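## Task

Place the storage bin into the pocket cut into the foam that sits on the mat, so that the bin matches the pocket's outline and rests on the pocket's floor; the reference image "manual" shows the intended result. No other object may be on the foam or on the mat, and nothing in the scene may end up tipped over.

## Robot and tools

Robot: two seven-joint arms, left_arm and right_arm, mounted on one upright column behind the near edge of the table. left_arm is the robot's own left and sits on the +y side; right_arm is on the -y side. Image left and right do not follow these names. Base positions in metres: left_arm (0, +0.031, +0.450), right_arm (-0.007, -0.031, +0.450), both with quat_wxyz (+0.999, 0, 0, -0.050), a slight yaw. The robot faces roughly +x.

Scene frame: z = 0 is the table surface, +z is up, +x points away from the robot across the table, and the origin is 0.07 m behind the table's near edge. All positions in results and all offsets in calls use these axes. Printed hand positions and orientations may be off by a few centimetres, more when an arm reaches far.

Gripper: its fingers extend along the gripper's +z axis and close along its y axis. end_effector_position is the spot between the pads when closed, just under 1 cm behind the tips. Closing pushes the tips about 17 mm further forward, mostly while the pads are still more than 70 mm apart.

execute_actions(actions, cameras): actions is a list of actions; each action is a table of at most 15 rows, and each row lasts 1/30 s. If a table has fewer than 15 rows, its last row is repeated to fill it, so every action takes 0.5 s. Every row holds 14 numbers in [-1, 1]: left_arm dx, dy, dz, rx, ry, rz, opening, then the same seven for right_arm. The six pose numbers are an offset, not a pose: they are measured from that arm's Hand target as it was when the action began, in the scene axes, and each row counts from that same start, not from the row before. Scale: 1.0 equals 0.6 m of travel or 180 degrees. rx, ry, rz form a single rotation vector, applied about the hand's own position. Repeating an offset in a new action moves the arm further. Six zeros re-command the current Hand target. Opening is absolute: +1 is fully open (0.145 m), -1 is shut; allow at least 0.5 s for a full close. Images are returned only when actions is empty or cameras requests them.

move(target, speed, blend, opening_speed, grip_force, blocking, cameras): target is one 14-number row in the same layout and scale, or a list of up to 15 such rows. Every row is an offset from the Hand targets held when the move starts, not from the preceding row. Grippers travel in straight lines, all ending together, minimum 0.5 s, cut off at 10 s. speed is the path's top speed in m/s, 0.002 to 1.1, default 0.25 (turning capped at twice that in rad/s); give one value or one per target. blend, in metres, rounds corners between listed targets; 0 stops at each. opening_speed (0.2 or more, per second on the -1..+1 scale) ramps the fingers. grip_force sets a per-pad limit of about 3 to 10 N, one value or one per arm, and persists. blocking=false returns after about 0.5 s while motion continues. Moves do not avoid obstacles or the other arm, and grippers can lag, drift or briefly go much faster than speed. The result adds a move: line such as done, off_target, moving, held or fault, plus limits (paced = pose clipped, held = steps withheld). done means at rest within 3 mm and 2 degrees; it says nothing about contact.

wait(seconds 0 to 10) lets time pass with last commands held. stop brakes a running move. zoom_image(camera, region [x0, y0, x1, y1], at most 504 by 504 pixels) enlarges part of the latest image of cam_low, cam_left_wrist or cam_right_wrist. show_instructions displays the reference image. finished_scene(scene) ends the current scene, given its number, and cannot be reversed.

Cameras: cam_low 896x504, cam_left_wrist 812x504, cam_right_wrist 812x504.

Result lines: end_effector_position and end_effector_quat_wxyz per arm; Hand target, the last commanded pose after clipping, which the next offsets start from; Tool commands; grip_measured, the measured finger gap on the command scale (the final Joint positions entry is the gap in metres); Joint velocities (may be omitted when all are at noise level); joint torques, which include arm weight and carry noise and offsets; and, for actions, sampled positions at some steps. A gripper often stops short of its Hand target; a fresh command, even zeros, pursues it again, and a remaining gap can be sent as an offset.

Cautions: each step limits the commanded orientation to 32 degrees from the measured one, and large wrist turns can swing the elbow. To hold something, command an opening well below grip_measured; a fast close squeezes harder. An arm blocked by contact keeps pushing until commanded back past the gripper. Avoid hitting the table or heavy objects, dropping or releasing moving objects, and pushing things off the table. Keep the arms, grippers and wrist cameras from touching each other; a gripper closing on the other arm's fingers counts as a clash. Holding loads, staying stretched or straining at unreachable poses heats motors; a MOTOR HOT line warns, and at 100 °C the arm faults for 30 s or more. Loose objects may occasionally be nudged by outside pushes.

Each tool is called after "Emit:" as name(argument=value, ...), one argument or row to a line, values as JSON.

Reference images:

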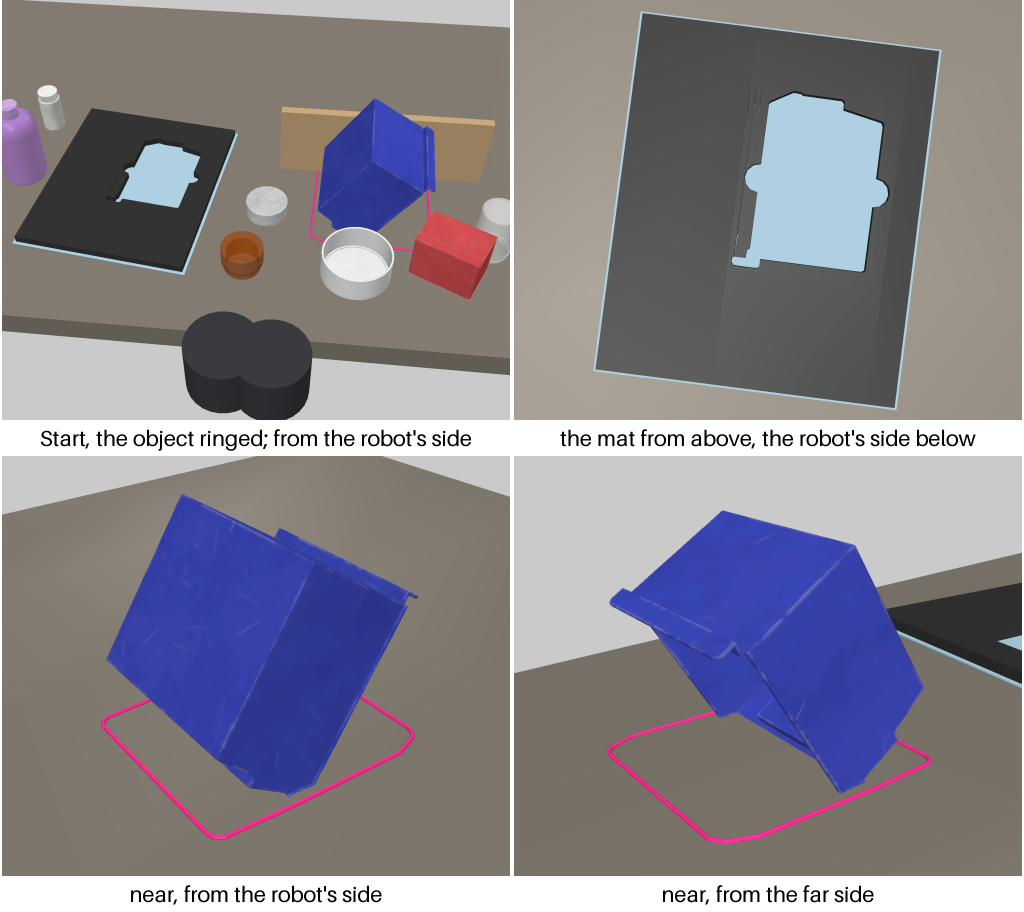

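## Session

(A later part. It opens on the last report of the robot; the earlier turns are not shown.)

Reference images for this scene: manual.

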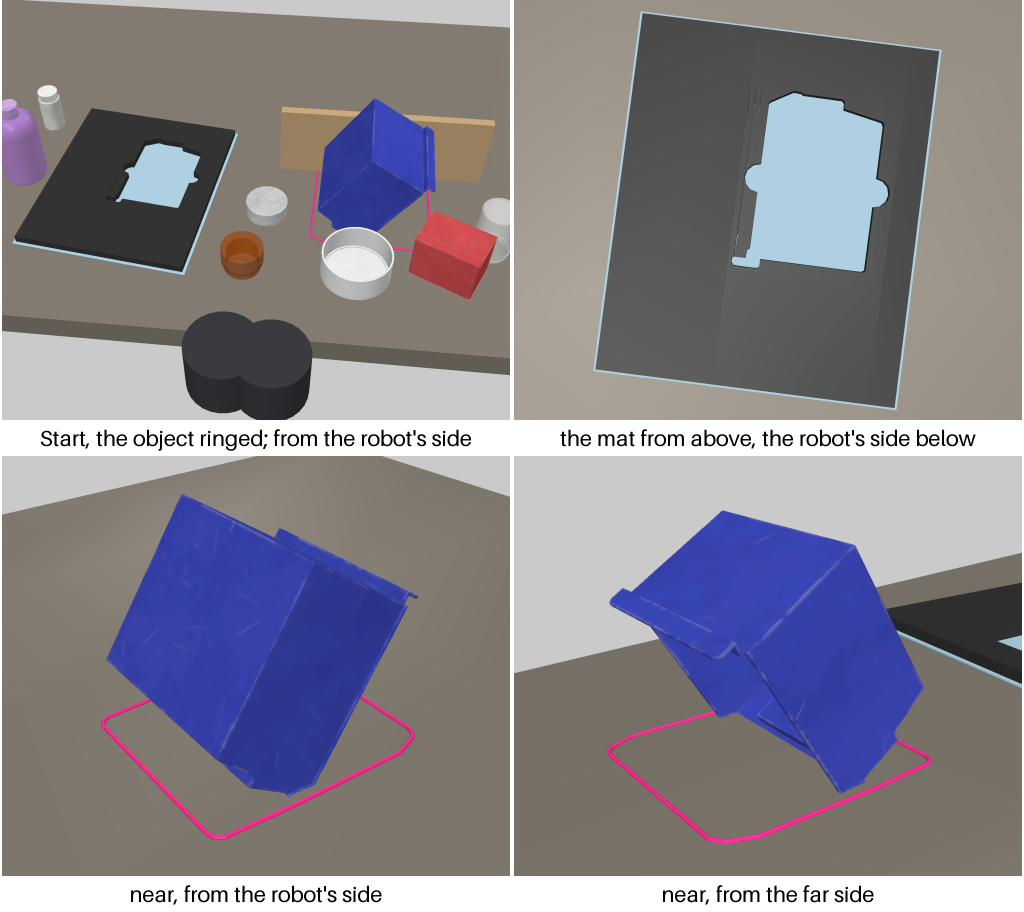

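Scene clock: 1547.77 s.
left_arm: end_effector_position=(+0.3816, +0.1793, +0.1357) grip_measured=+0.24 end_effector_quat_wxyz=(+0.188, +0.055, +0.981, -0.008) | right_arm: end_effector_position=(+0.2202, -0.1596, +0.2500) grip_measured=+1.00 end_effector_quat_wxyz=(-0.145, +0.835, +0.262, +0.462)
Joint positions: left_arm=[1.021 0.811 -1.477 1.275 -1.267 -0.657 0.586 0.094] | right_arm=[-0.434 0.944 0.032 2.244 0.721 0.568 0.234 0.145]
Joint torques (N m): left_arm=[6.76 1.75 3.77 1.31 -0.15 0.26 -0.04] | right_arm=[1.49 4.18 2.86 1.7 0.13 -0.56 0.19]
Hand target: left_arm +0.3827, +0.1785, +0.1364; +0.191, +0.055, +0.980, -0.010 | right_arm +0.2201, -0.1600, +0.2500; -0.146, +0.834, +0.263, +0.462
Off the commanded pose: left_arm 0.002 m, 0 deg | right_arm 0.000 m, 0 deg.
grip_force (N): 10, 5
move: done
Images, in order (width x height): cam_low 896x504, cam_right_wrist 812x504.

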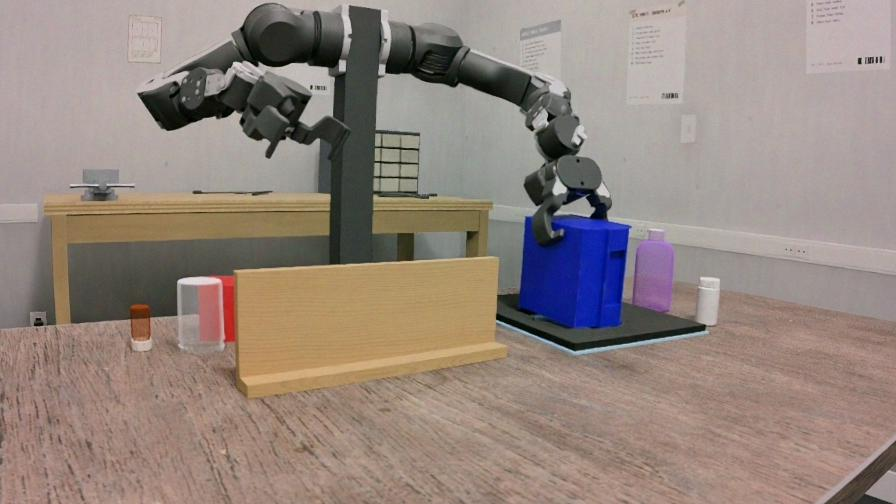

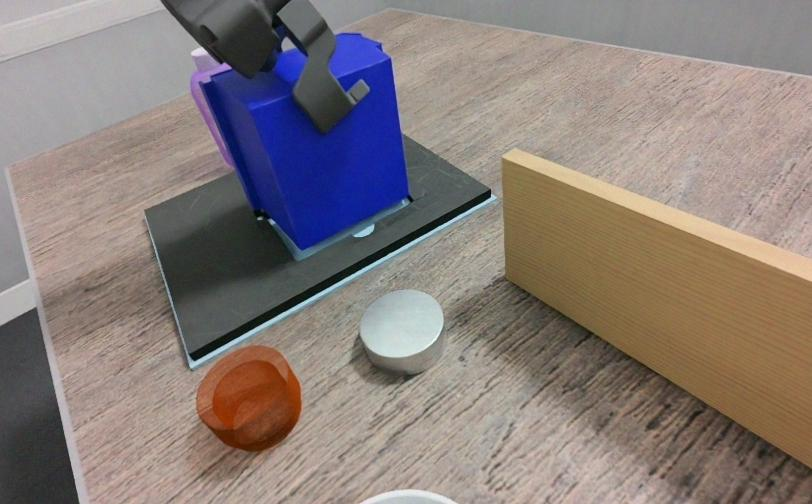

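Emit:
move(
  target=[
    [0,0,-0.0117,0,0,0,-1, 0,0,0,0,0,0,1.0],
  ],
  speed=0.03,
  cameras=["cam_low", "cam_right_wrist"],
)

Emit:
zoom_image(
  camera="cam_right_wrist",
  region=[240, 160, 360, 290],
)

Emit:
zoom_image(
  camera="cam_right_wrist",
  region=[340, 130, 460, 260],
)

Emit:
zoom_image(
  camera="cam_low",
  region=[540, 290, 640, 350],
)

Scene clock: 1608.23 s.
left_arm: end_effector_position=(+0.3818, +0.1781, +0.1292) grip_measured=+0.24 end_effector_quat_wxyz=(+0.188, +0.055, +0.981, -0.011) | right_arm: end_effector_position=(+0.2202, -0.1596, +0.2500) grip_measured=+1.00 end_effector_quat_wxyz=(-0.145, +0.835, +0.262, +0.462)
Joint positions: left_arm=[1.006 0.796 -1.477 1.249 -1.286 -0.646 0.562 0.094] | right_arm=[-0.434 0.944 0.032 2.244 0.721 0.568 0.234 0.145]
Joint torques (N m): left_arm=[6.61 1.96 3.45 1.28 -0.2 0.29 0.07] | right_arm=[1.52 4.18 2.92 1.65 0.12 -0.56 0.19]
Hand target: left_arm +0.3827, +0.1786, +0.1293; +0.191, +0.055, +0.980, -0.010 | right_arm +0.2201, -0.1600, +0.2500; -0.146, +0.834, +0.263, +0.462
Off the commanded pose: left_arm 0.001 m, 0 deg | right_arm 0.000 m, 0 deg.
grip_force (N): 10, 5
move: done
Images, in order (width x height): cam_low 896x504, cam_right_wrist 812x504.

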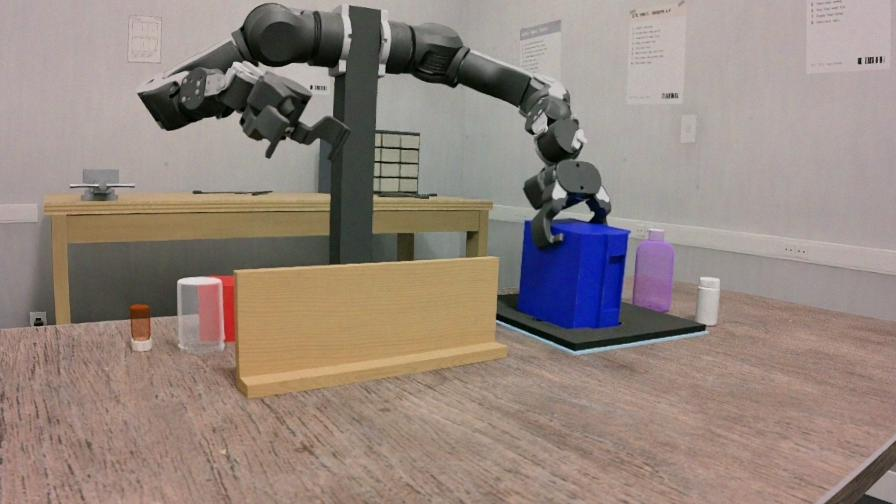

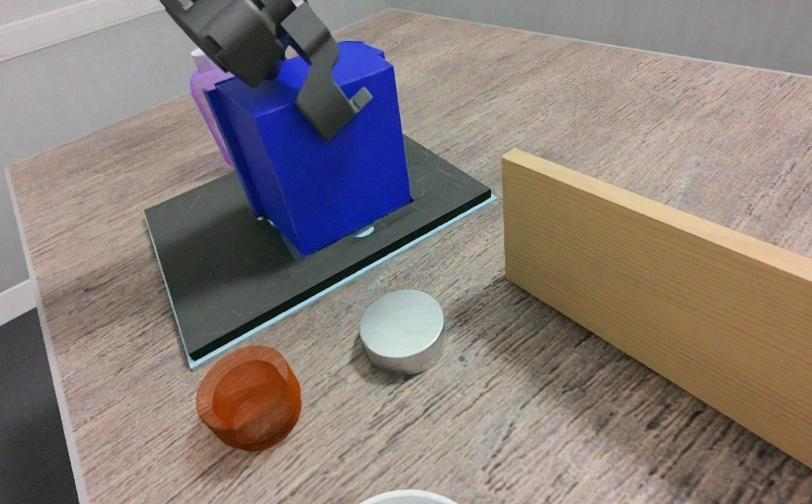

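Scaled by 3.877 from the camera's 812x504 image, which has a finer 957x594 frame.

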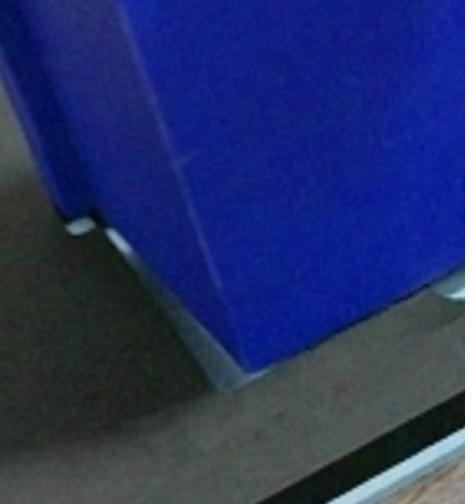

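Scaled by 3.877 from the camera's 812x504 image, which has a finer 957x594 frame.

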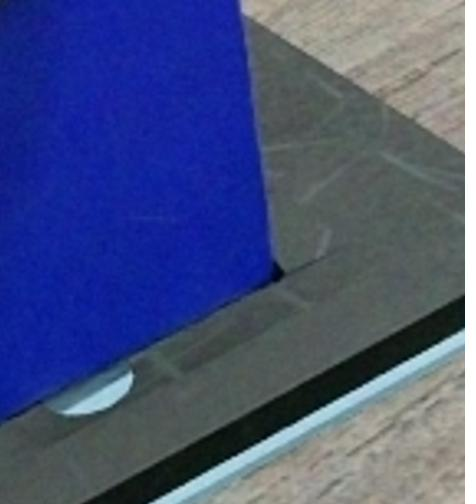

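Scaled by 5.040.

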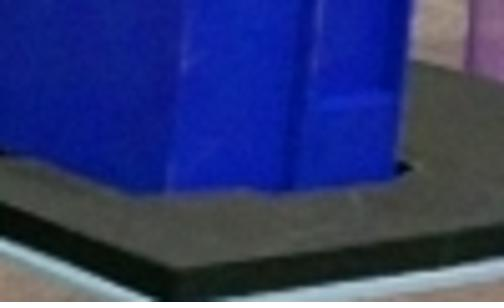

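Emit:
move(
  target=[
    [0,0,-0.0067,0,0,0,-1, 0,0,0,0,0,0,1.0],
  ],
  speed=0.02,
)

Emit:
move(
  target=[
    [0,0,-0.0067,0,0,0,-1, 0,0,0,0,0,0,1.0],
  ],
  speed=0.02,
  cameras=["cam_low", "cam_right_wrist"],
)

Emit:
zoom_image(
  camera="cam_right_wrist",
  region=[240, 160, 360, 290],
)

Emit:
zoom_image(
  camera="cam_right_wrist",
  region=[340, 130, 460, 260],
)

Emit:
zoom_image(
  camera="cam_low",
  region=[540, 290, 640, 350],
)

Scene clock: 1620.10 s.
left_arm: end_effector_position=(+0.3817, +0.1781, +0.1255) grip_measured=+0.24 end_effector_quat_wxyz=(+0.187, +0.055, +0.981, -0.011) | right_arm: end_effector_position=(+0.2202, -0.1596, +0.2500) grip_measured=+1.00 end_effector_quat_wxyz=(-0.145, +0.835, +0.262, +0.462)
Joint positions: left_arm=[0.997 0.788 -1.477 1.235 -1.297 -0.642 0.55 0.094] | right_arm=[-0.434 0.944 0.032 2.244 0.721 0.568 0.234 0.145]
Joint torques (N m): left_arm=[6.32 1.86 3.38 1.09 -0.21 0.37 0.05] | right_arm=[1.52 4.15 2.88 1.65 0.13 -0.57 0.19]
Hand target: left_arm +0.3826, +0.1785, +0.1252; +0.191, +0.055, +0.980, -0.010 | right_arm +0.2201, -0.1600, +0.2500; -0.146, +0.834, +0.263, +0.462
Off the commanded pose: left_arm 0.001 m, 0 deg | right_arm 0.000 m, 0 deg.
grip_force (N): 10, 5
move: done

Scene clock: 1620.80 s.
left_arm: end_effector_position=(+0.3815, +0.1792, +0.1229) grip_measured=+0.25 end_effector_quat_wxyz=(+0.185, +0.057, +0.981, -0.009) | right_arm: end_effector_position=(+0.2202, -0.1596, +0.2500) grip_measured=+1.00 end_effector_quat_wxyz=(-0.145, +0.835, +0.262, +0.462)
Joint positions: left_arm=[0.993 0.783 -1.477 1.223 -1.307 -0.646 0.543 0.094] | right_arm=[-0.434 0.944 0.032 2.244 0.721 0.568 0.234 0.145]
Joint torques (N m): left_arm=[5.24 1.23 3.45 0.57 -0.3 0.71 -0.09] | right_arm=[1.46 4.18 2.89 1.65 0.13 -0.56 0.2]
Hand target: left_arm +0.3827, +0.1785, +0.1213; +0.191, +0.055, +0.980, -0.010 | right_arm +0.2201, -0.1600, +0.2500; -0.146, +0.834, +0.263, +0.462
Off the commanded pose: left_arm 0.002 m, 1 deg | right_arm 0.000 m, 0 deg.
grip_force (N): 10, 5
move: done
Images, in order (width x height): cam_low 896x504, cam_right_wrist 812x504.

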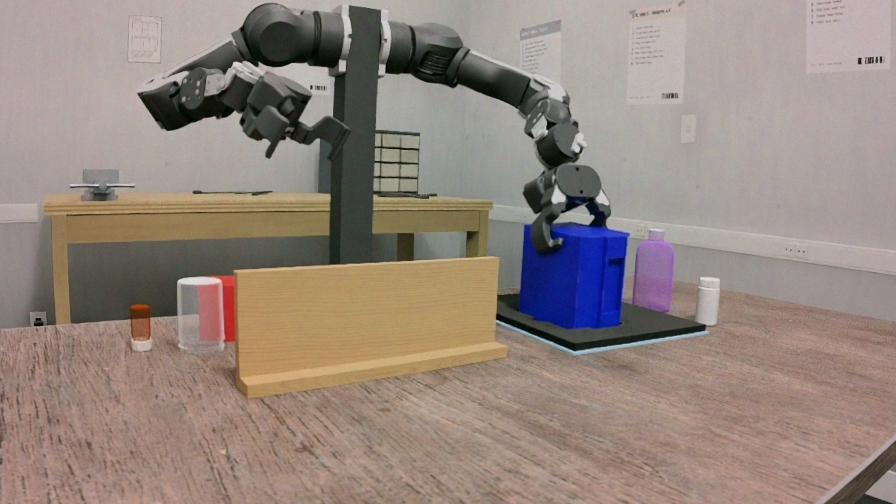

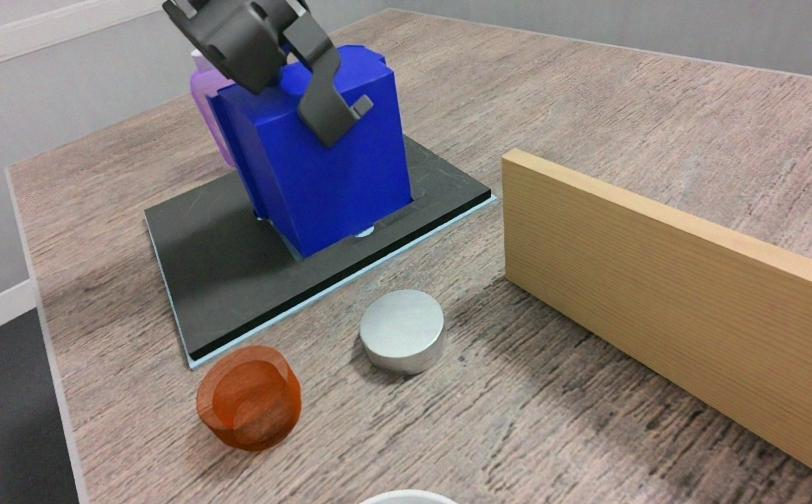

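Scaled by 3.877 from the camera's 812x504 image, which has a finer 957x594 frame.

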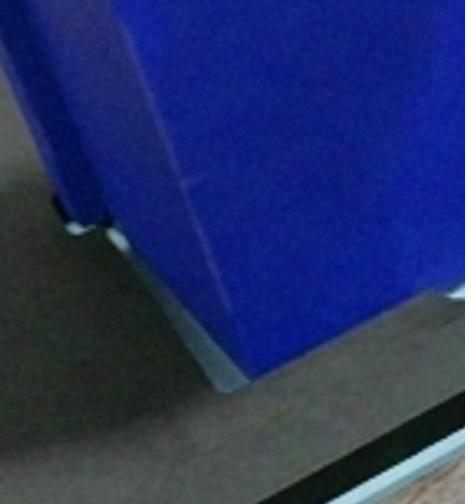

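Scaled by 3.877 from the camera's 812x504 image, which has a finer 957x594 frame.

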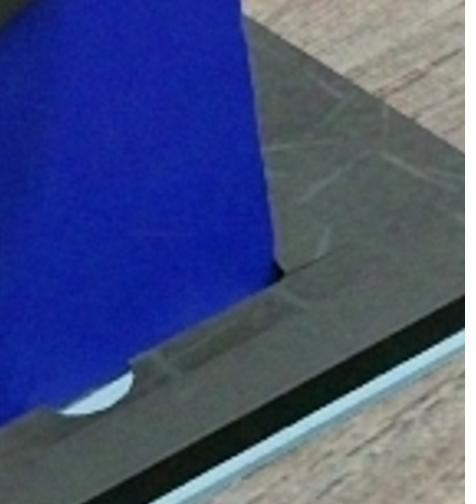

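Scaled by 5.040.

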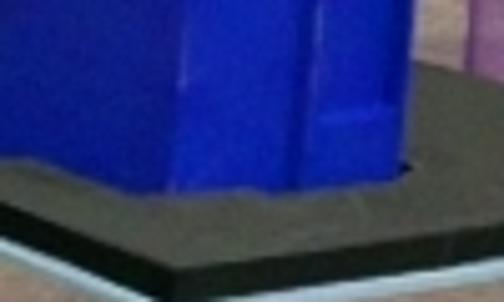

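Emit:
zoom_image(
  camera="cam_right_wrist",
  region=[340, 205, 400, 245],
)

Emit:
zoom_image(
  camera="cam_right_wrist",
  region=[240, 190, 320, 270],
)

Scaled by 8.400 from the camera's 812x504 image, which has a finer 957x594 frame.

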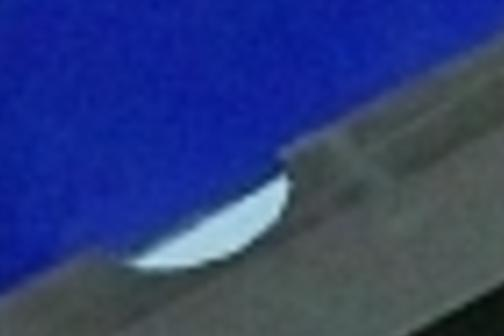

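Scaled by 6.300 from the camera's 812x504 image, which has a finer 957x594 frame.

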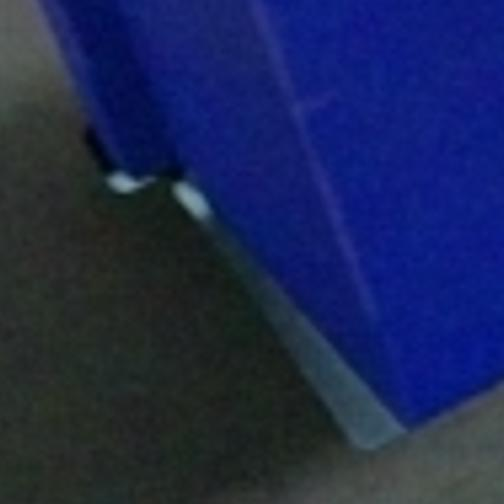

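Emit:
move(
  target=[
    [0,0,-0.005,0,0,0,-1, 0,0,0,0,0,0,1.0],
  ],
  speed=0.02,
)

Emit:
move(
  target=[
    [0,0,-0.005,0,0,0,-1, 0,0,0,0,0,0,1.0],
  ],
  speed=0.02,
  cameras=["cam_low", "cam_right_wrist"],
)

Emit:
zoom_image(
  camera="cam_right_wrist",
  region=[240, 160, 360, 290],
)

Emit:
zoom_image(
  camera="cam_right_wrist",
  region=[340, 130, 460, 260],
)

Emit:
zoom_image(
  camera="cam_low",
  region=[500, 200, 660, 350],
)

Scene clock: 1644.83 s.
left_arm: end_effector_position=(+0.3811, +0.1790, +0.1208) grip_measured=+0.25 end_effector_quat_wxyz=(+0.183, +0.057, +0.981, -0.011) | right_arm: end_effector_position=(+0.2202, -0.1596, +0.2500) grip_measured=+1.00 end_effector_quat_wxyz=(-0.145, +0.835, +0.262, +0.462)
Joint positions: left_arm=[0.989 0.779 -1.477 1.213 -1.311 -0.647 0.532 0.094] | right_arm=[-0.434 0.944 0.032 2.244 0.721 0.568 0.234 0.145]
Joint torques (N m): left_arm=[4.76 0.73 3.21 0.31 -0.41 0.93 -0.04] | right_arm=[1.49 4.13 2.89 1.66 0.14 -0.56 0.19]
Hand target: left_arm +0.3827, +0.1785, +0.1183; +0.191, +0.055, +0.980, -0.010 | right_arm +0.2201, -0.1600, +0.2500; -0.146, +0.834, +0.263, +0.462
Off the commanded pose: left_arm 0.003 m, 1 deg | right_arm 0.000 m, 0 deg.
grip_force (N): 10, 5
move: done

Scene clock: 1645.53 s.
left_arm: end_effector_position=(+0.3818, +0.1793, +0.1187) grip_measured=+0.25 end_effector_quat_wxyz=(+0.184, +0.056, +0.981, -0.011) | right_arm: end_effector_position=(+0.2202, -0.1596, +0.2500) grip_measured=+1.00 end_effector_quat_wxyz=(-0.145, +0.835, +0.262, +0.462)
Joint positions: left_arm=[0.985 0.773 -1.477 1.201 -1.318 -0.643 0.523 0.094] | right_arm=[-0.434 0.944 0.032 2.244 0.721 0.568 0.234 0.145]
Joint torques (N m): left_arm=[4.29 0.49 2.93 0.25 -0.45 0.97 -0.05] | right_arm=[1.54 4.13 2.91 1.66 0.13 -0.57 0.2]
Hand target: left_arm +0.3826, +0.1785, +0.1152; +0.191, +0.055, +0.980, -0.010 | right_arm +0.2201, -0.1600, +0.2500; -0.146, +0.834, +0.263, +0.462
Off the commanded pose: left_arm 0.004 m, 1 deg | right_arm 0.000 m, 0 deg.
grip_force (N): 10, 5
move: off_target (left_arm)
Images, in order (width x height): cam_low 896x504, cam_right_wrist 812x504.

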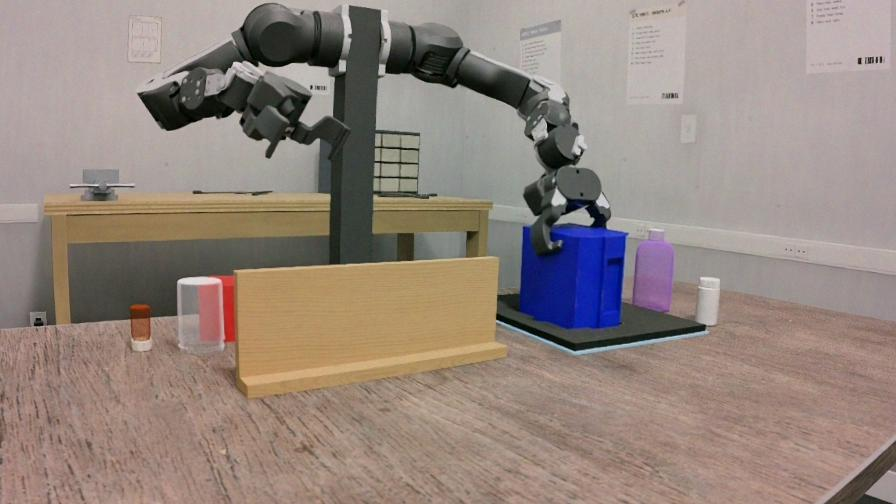

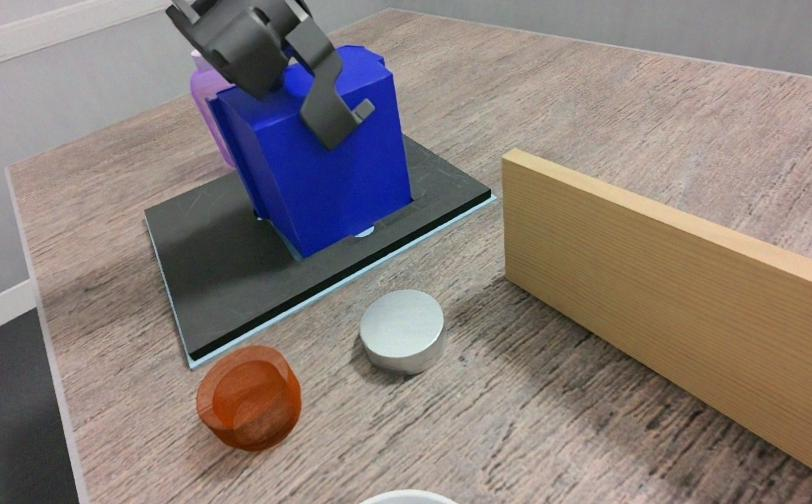

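Scaled by 3.877 from the camera's 812x504 image, which has a finer 957x594 frame.

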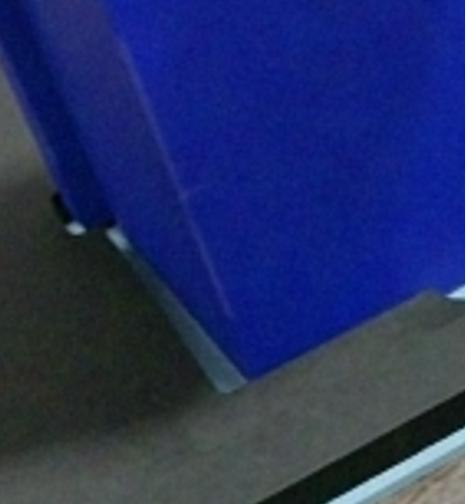

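Scaled by 3.877 from the camera's 812x504 image, which has a finer 957x594 frame.

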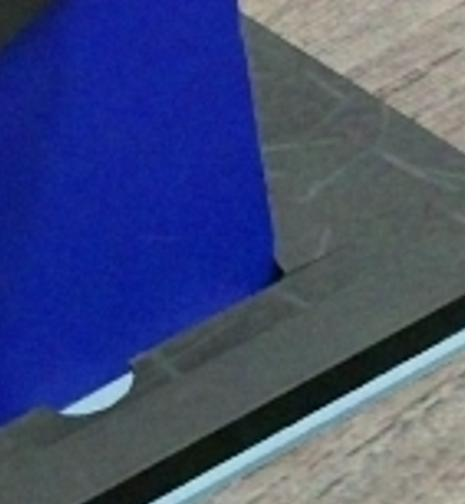

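Scaled by 3.150.

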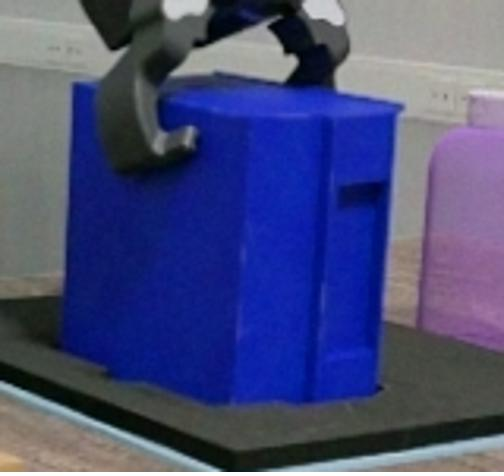

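Emit:
move(
  target=[
    [0,0,-0.005,0,0,0,-1, 0,0,0,0,0,0,1.0],
  ],
  speed=0.02,
  cameras=["cam_right_wrist"],
)

Emit:
zoom_image(
  camera="cam_right_wrist",
  region=[240, 160, 360, 290],
)

Emit:
zoom_image(
  camera="cam_right_wrist",
  region=[340, 205, 400, 245],
)

Scene clock: 1651.50 s.
left_arm: end_effector_position=(+0.3829, +0.1797, +0.1171) grip_measured=+0.26 end_effector_quat_wxyz=(+0.186, +0.055, +0.981, -0.011) | right_arm: end_effector_position=(+0.2202, -0.1596, +0.2500) grip_measured=+1.00 end_effector_quat_wxyz=(-0.145, +0.835, +0.262, +0.462)
Joint positions: left_arm=[0.981 0.768 -1.477 1.189 -1.325 -0.637 0.516 0.095] | right_arm=[-0.434 0.944 0.032 2.244 0.721 0.568 0.234 0.145]
Joint torques (N m): left_arm=[3.78 0.3 2.61 0.12 -0.47 0.95 -0.11] | right_arm=[1.52 4.18 2.91 1.66 0.13 -0.56 0.21]
Hand target: left_arm +0.3826, +0.1785, +0.1122; +0.191, +0.055, +0.980, -0.010 | right_arm +0.2201, -0.1600, +0.2500; -0.146, +0.834, +0.263, +0.462
Off the commanded pose: left_arm 0.005 m, 1 deg | right_arm 0.000 m, 0 deg.
grip_force (N): 10, 5
move: off_target (left_arm)
Images, in order (width x height): cam_right_wrist 812x504.

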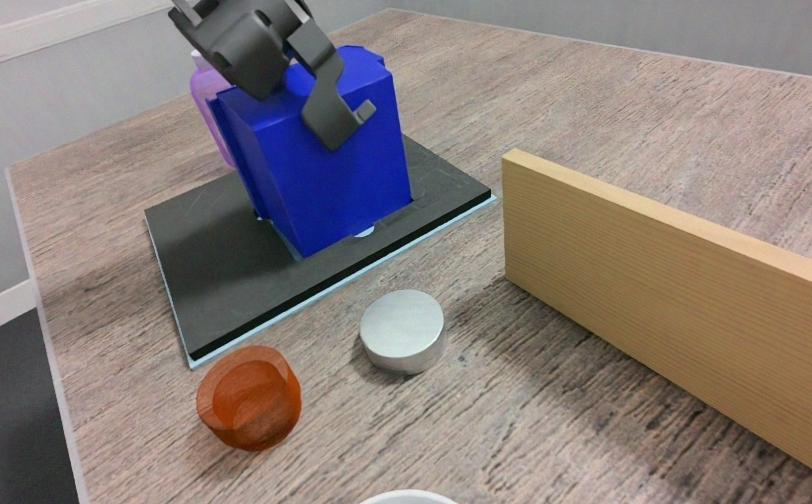

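Scaled by 3.877 from the camera's 812x504 image, which has a finer 957x594 frame.

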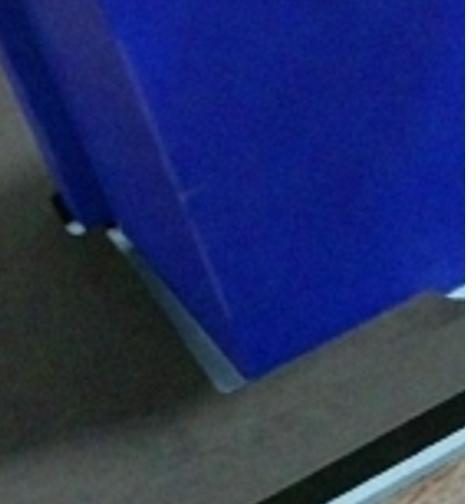

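Scaled by 8.400 from the camera's 812x504 image, which has a finer 957x594 frame.

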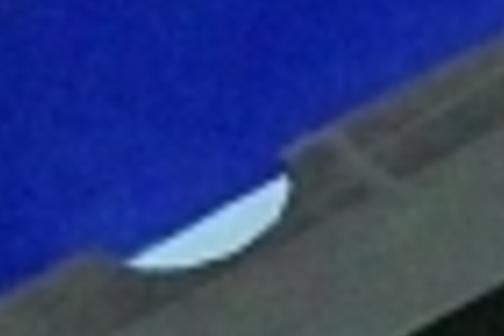

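Emit:
move(
  target=[
    [0,0.0008,0.0088,0,0,0,-1, 0,0,0,0,0,0,1.0],
    [0,0.0008,0.0088,0,0,0,0.9, 0,0,0,0,0,0,1.0],
  ],
  speed=0.03,
  opening_speed=0.8,
  cameras=["cam_low", "cam_right_wrist"],
)

Emit:
zoom_image(
  camera="cam_right_wrist",
  region=[240, 160, 360, 290],
)

Emit:
zoom_image(
  camera="cam_low",
  region=[500, 200, 660, 350],
)

Scene clock: 1665.70 s.
left_arm: end_effector_position=(+0.3827, +0.1783, +0.1180) grip_measured=+0.90 end_effector_quat_wxyz=(+0.190, +0.055, +0.980, -0.012) | right_arm: end_effector_position=(+0.2202, -0.1596, +0.2500) grip_measured=+1.00 end_effector_quat_wxyz=(-0.145, +0.835, +0.262, +0.462)
Joint positions: left_arm=[0.979 0.772 -1.476 1.202 -1.325 -0.626 0.521 0.139] | right_arm=[-0.434 0.944 0.032 2.244 0.721 0.568 0.234 0.145]
Joint torques (N m): left_arm=[6.4 1.99 3.26 1.33 -0.08 0.21 0.19] | right_arm=[1.49 4.15 2.88 1.69 0.14 -0.56 0.2]
Hand target: left_arm +0.3826, +0.1790, +0.1175; +0.191, +0.055, +0.980, -0.010 | right_arm +0.2201, -0.1600, +0.2500; -0.146, +0.834, +0.263, +0.462
Off the commanded pose: left_arm 0.001 m, 0 deg | right_arm 0.000 m, 0 deg.
grip_force (N): 10, 5
move: done
Images, in order (width x height): cam_low 896x504, cam_right_wrist 812x504.

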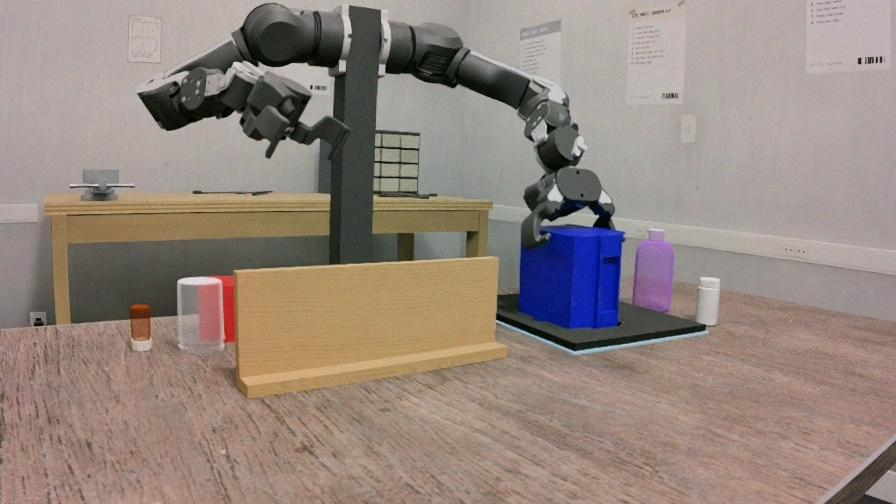

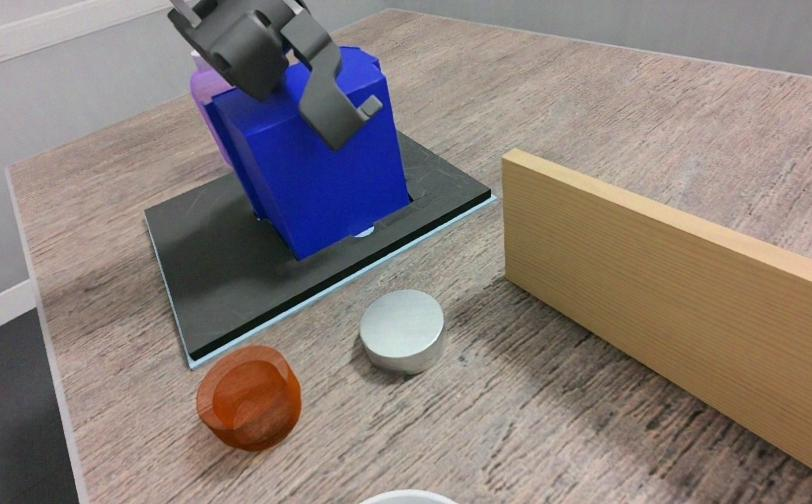

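Scaled by 3.877 from the camera's 812x504 image, which has a finer 957x594 frame.

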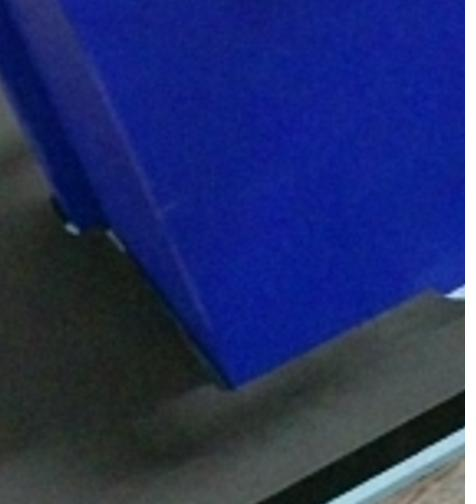

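Scaled by 3.150.

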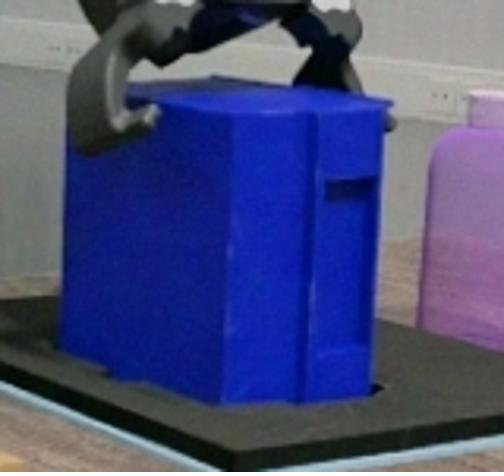

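Emit:
move(
  target=[
    [0,0,0.0833,0,0,0,0.9, 0,0,0,0,0,0,1.0],
    [-0.1167,0.05,0.2167,0,0,0,0.9, 0,0,0,0,0,0,1.0],
  ],
  speed=[0.12, 0.2],
  blend=[0.01, 0],
  cameras=["all"],
)

Emit:
zoom_image(
  camera="cam_right_wrist",
  region=[180, 30, 460, 290],
)

Emit:
zoom_image(
  camera="cam_low",
  region=[500, 200, 660, 350],
)

Scene clock: 1675.00 s.
left_arm: end_effector_position=(+0.3125, +0.2084, +0.2469) grip_measured=+0.90 end_effector_quat_wxyz=(+0.190, +0.055, +0.980, -0.012) | right_arm: end_effector_position=(+0.2202, -0.1596, +0.2500) grip_measured=+1.00 end_effector_quat_wxyz=(-0.145, +0.835, +0.262, +0.462)
Joint positions: left_arm=[1.23 1.29 -1.434 1.909 -0.888 -0.767 0.91 0.139] | right_arm=[-0.434 0.944 0.032 2.244 0.721 0.568 0.234 0.145]
Joint torques (N m): left_arm=[5.1 1.86 4.05 1.13 0 0 0.25] | right_arm=[1.46 4.21 2.91 1.68 0.13 -0.57 0.21]
Hand target: left_arm +0.3126, +0.2090, +0.2475; +0.191, +0.055, +0.980, -0.010 | right_arm +0.2201, -0.1600, +0.2500; -0.146, +0.834, +0.263, +0.462
Off the commanded pose: left_arm 0.001 m, 0 deg | right_arm 0.000 m, 0 deg.
grip_force (N): 10, 5
move: done

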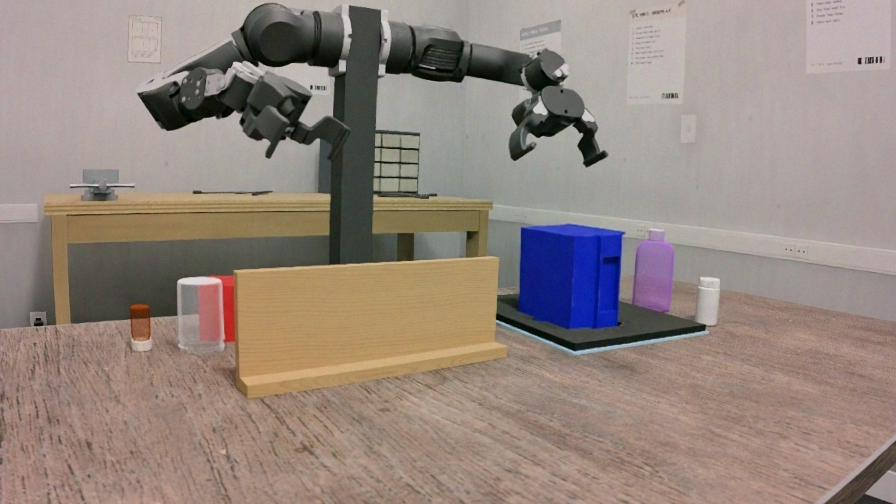

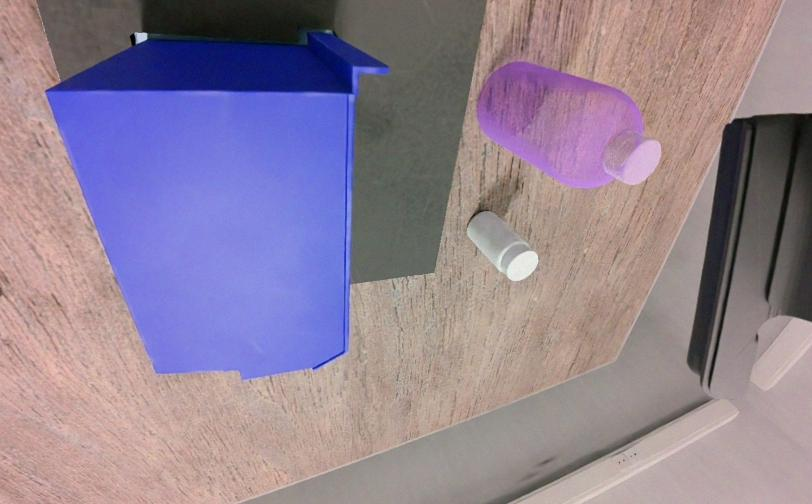

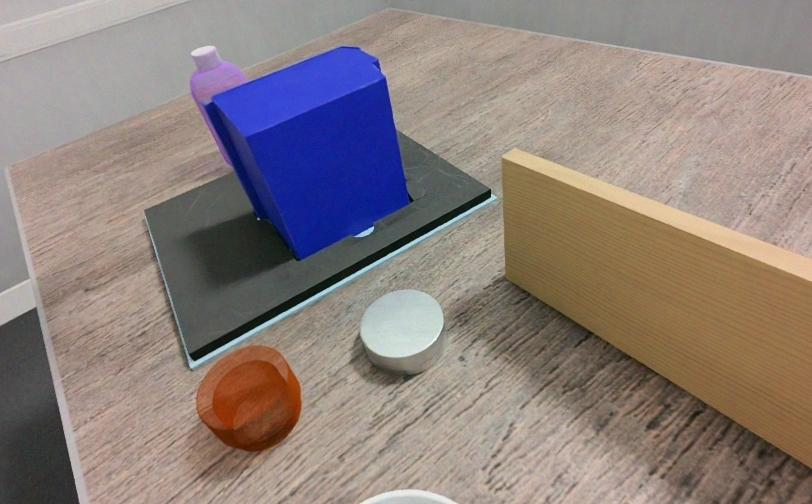

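Scaled by 1.800 from the camera's 812x504 image, which has a finer 957x594 frame.

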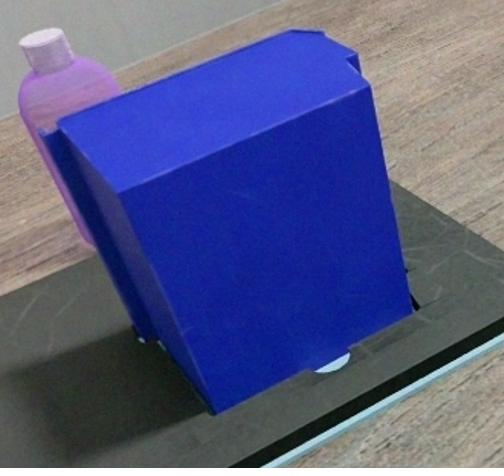

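Scaled by 3.150.

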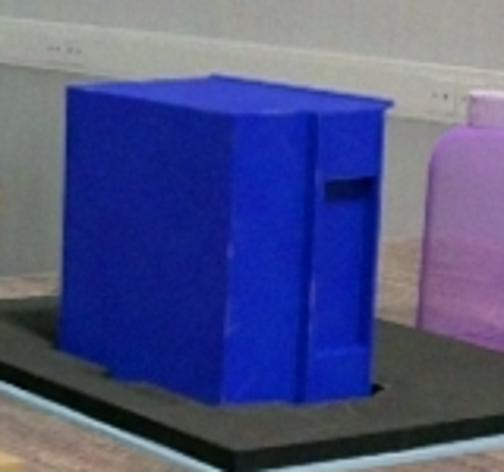

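Emit:
zoom_image(
  camera="cam_right_wrist",
  region=[330, 190, 430, 250],
)

Emit:
zoom_image(
  camera="cam_right_wrist",
  region=[240, 200, 320, 270],
)

Emit:
zoom_image(
  camera="cam_low",
  region=[510, 295, 640, 350],
)

Emit:
zoom_image(
  camera="cam_left_wrist",
  region=[20, 0, 420, 200],
)

Scaled by 5.040 from the camera's 812x504 image, which has a finer 957x594 frame.

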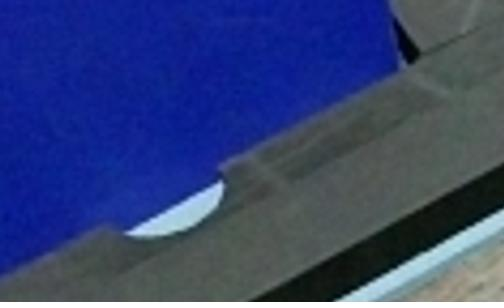

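Scaled by 6.300 from the camera's 812x504 image, which has a finer 957x594 frame.

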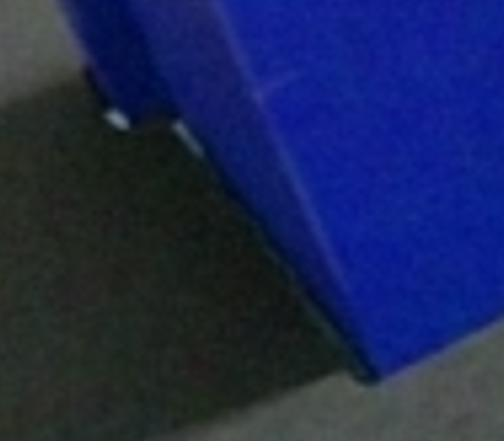

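Scaled by 3.877.

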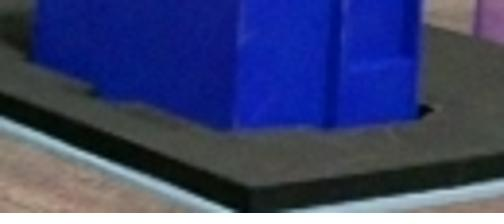

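Scaled by 1.260 from the camera's 812x504 image, which has a finer 957x594 frame.

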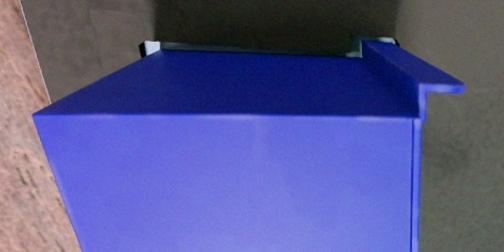

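Emit:
finished_scene(
  scene=2,
)

The scene is finished: the task was done.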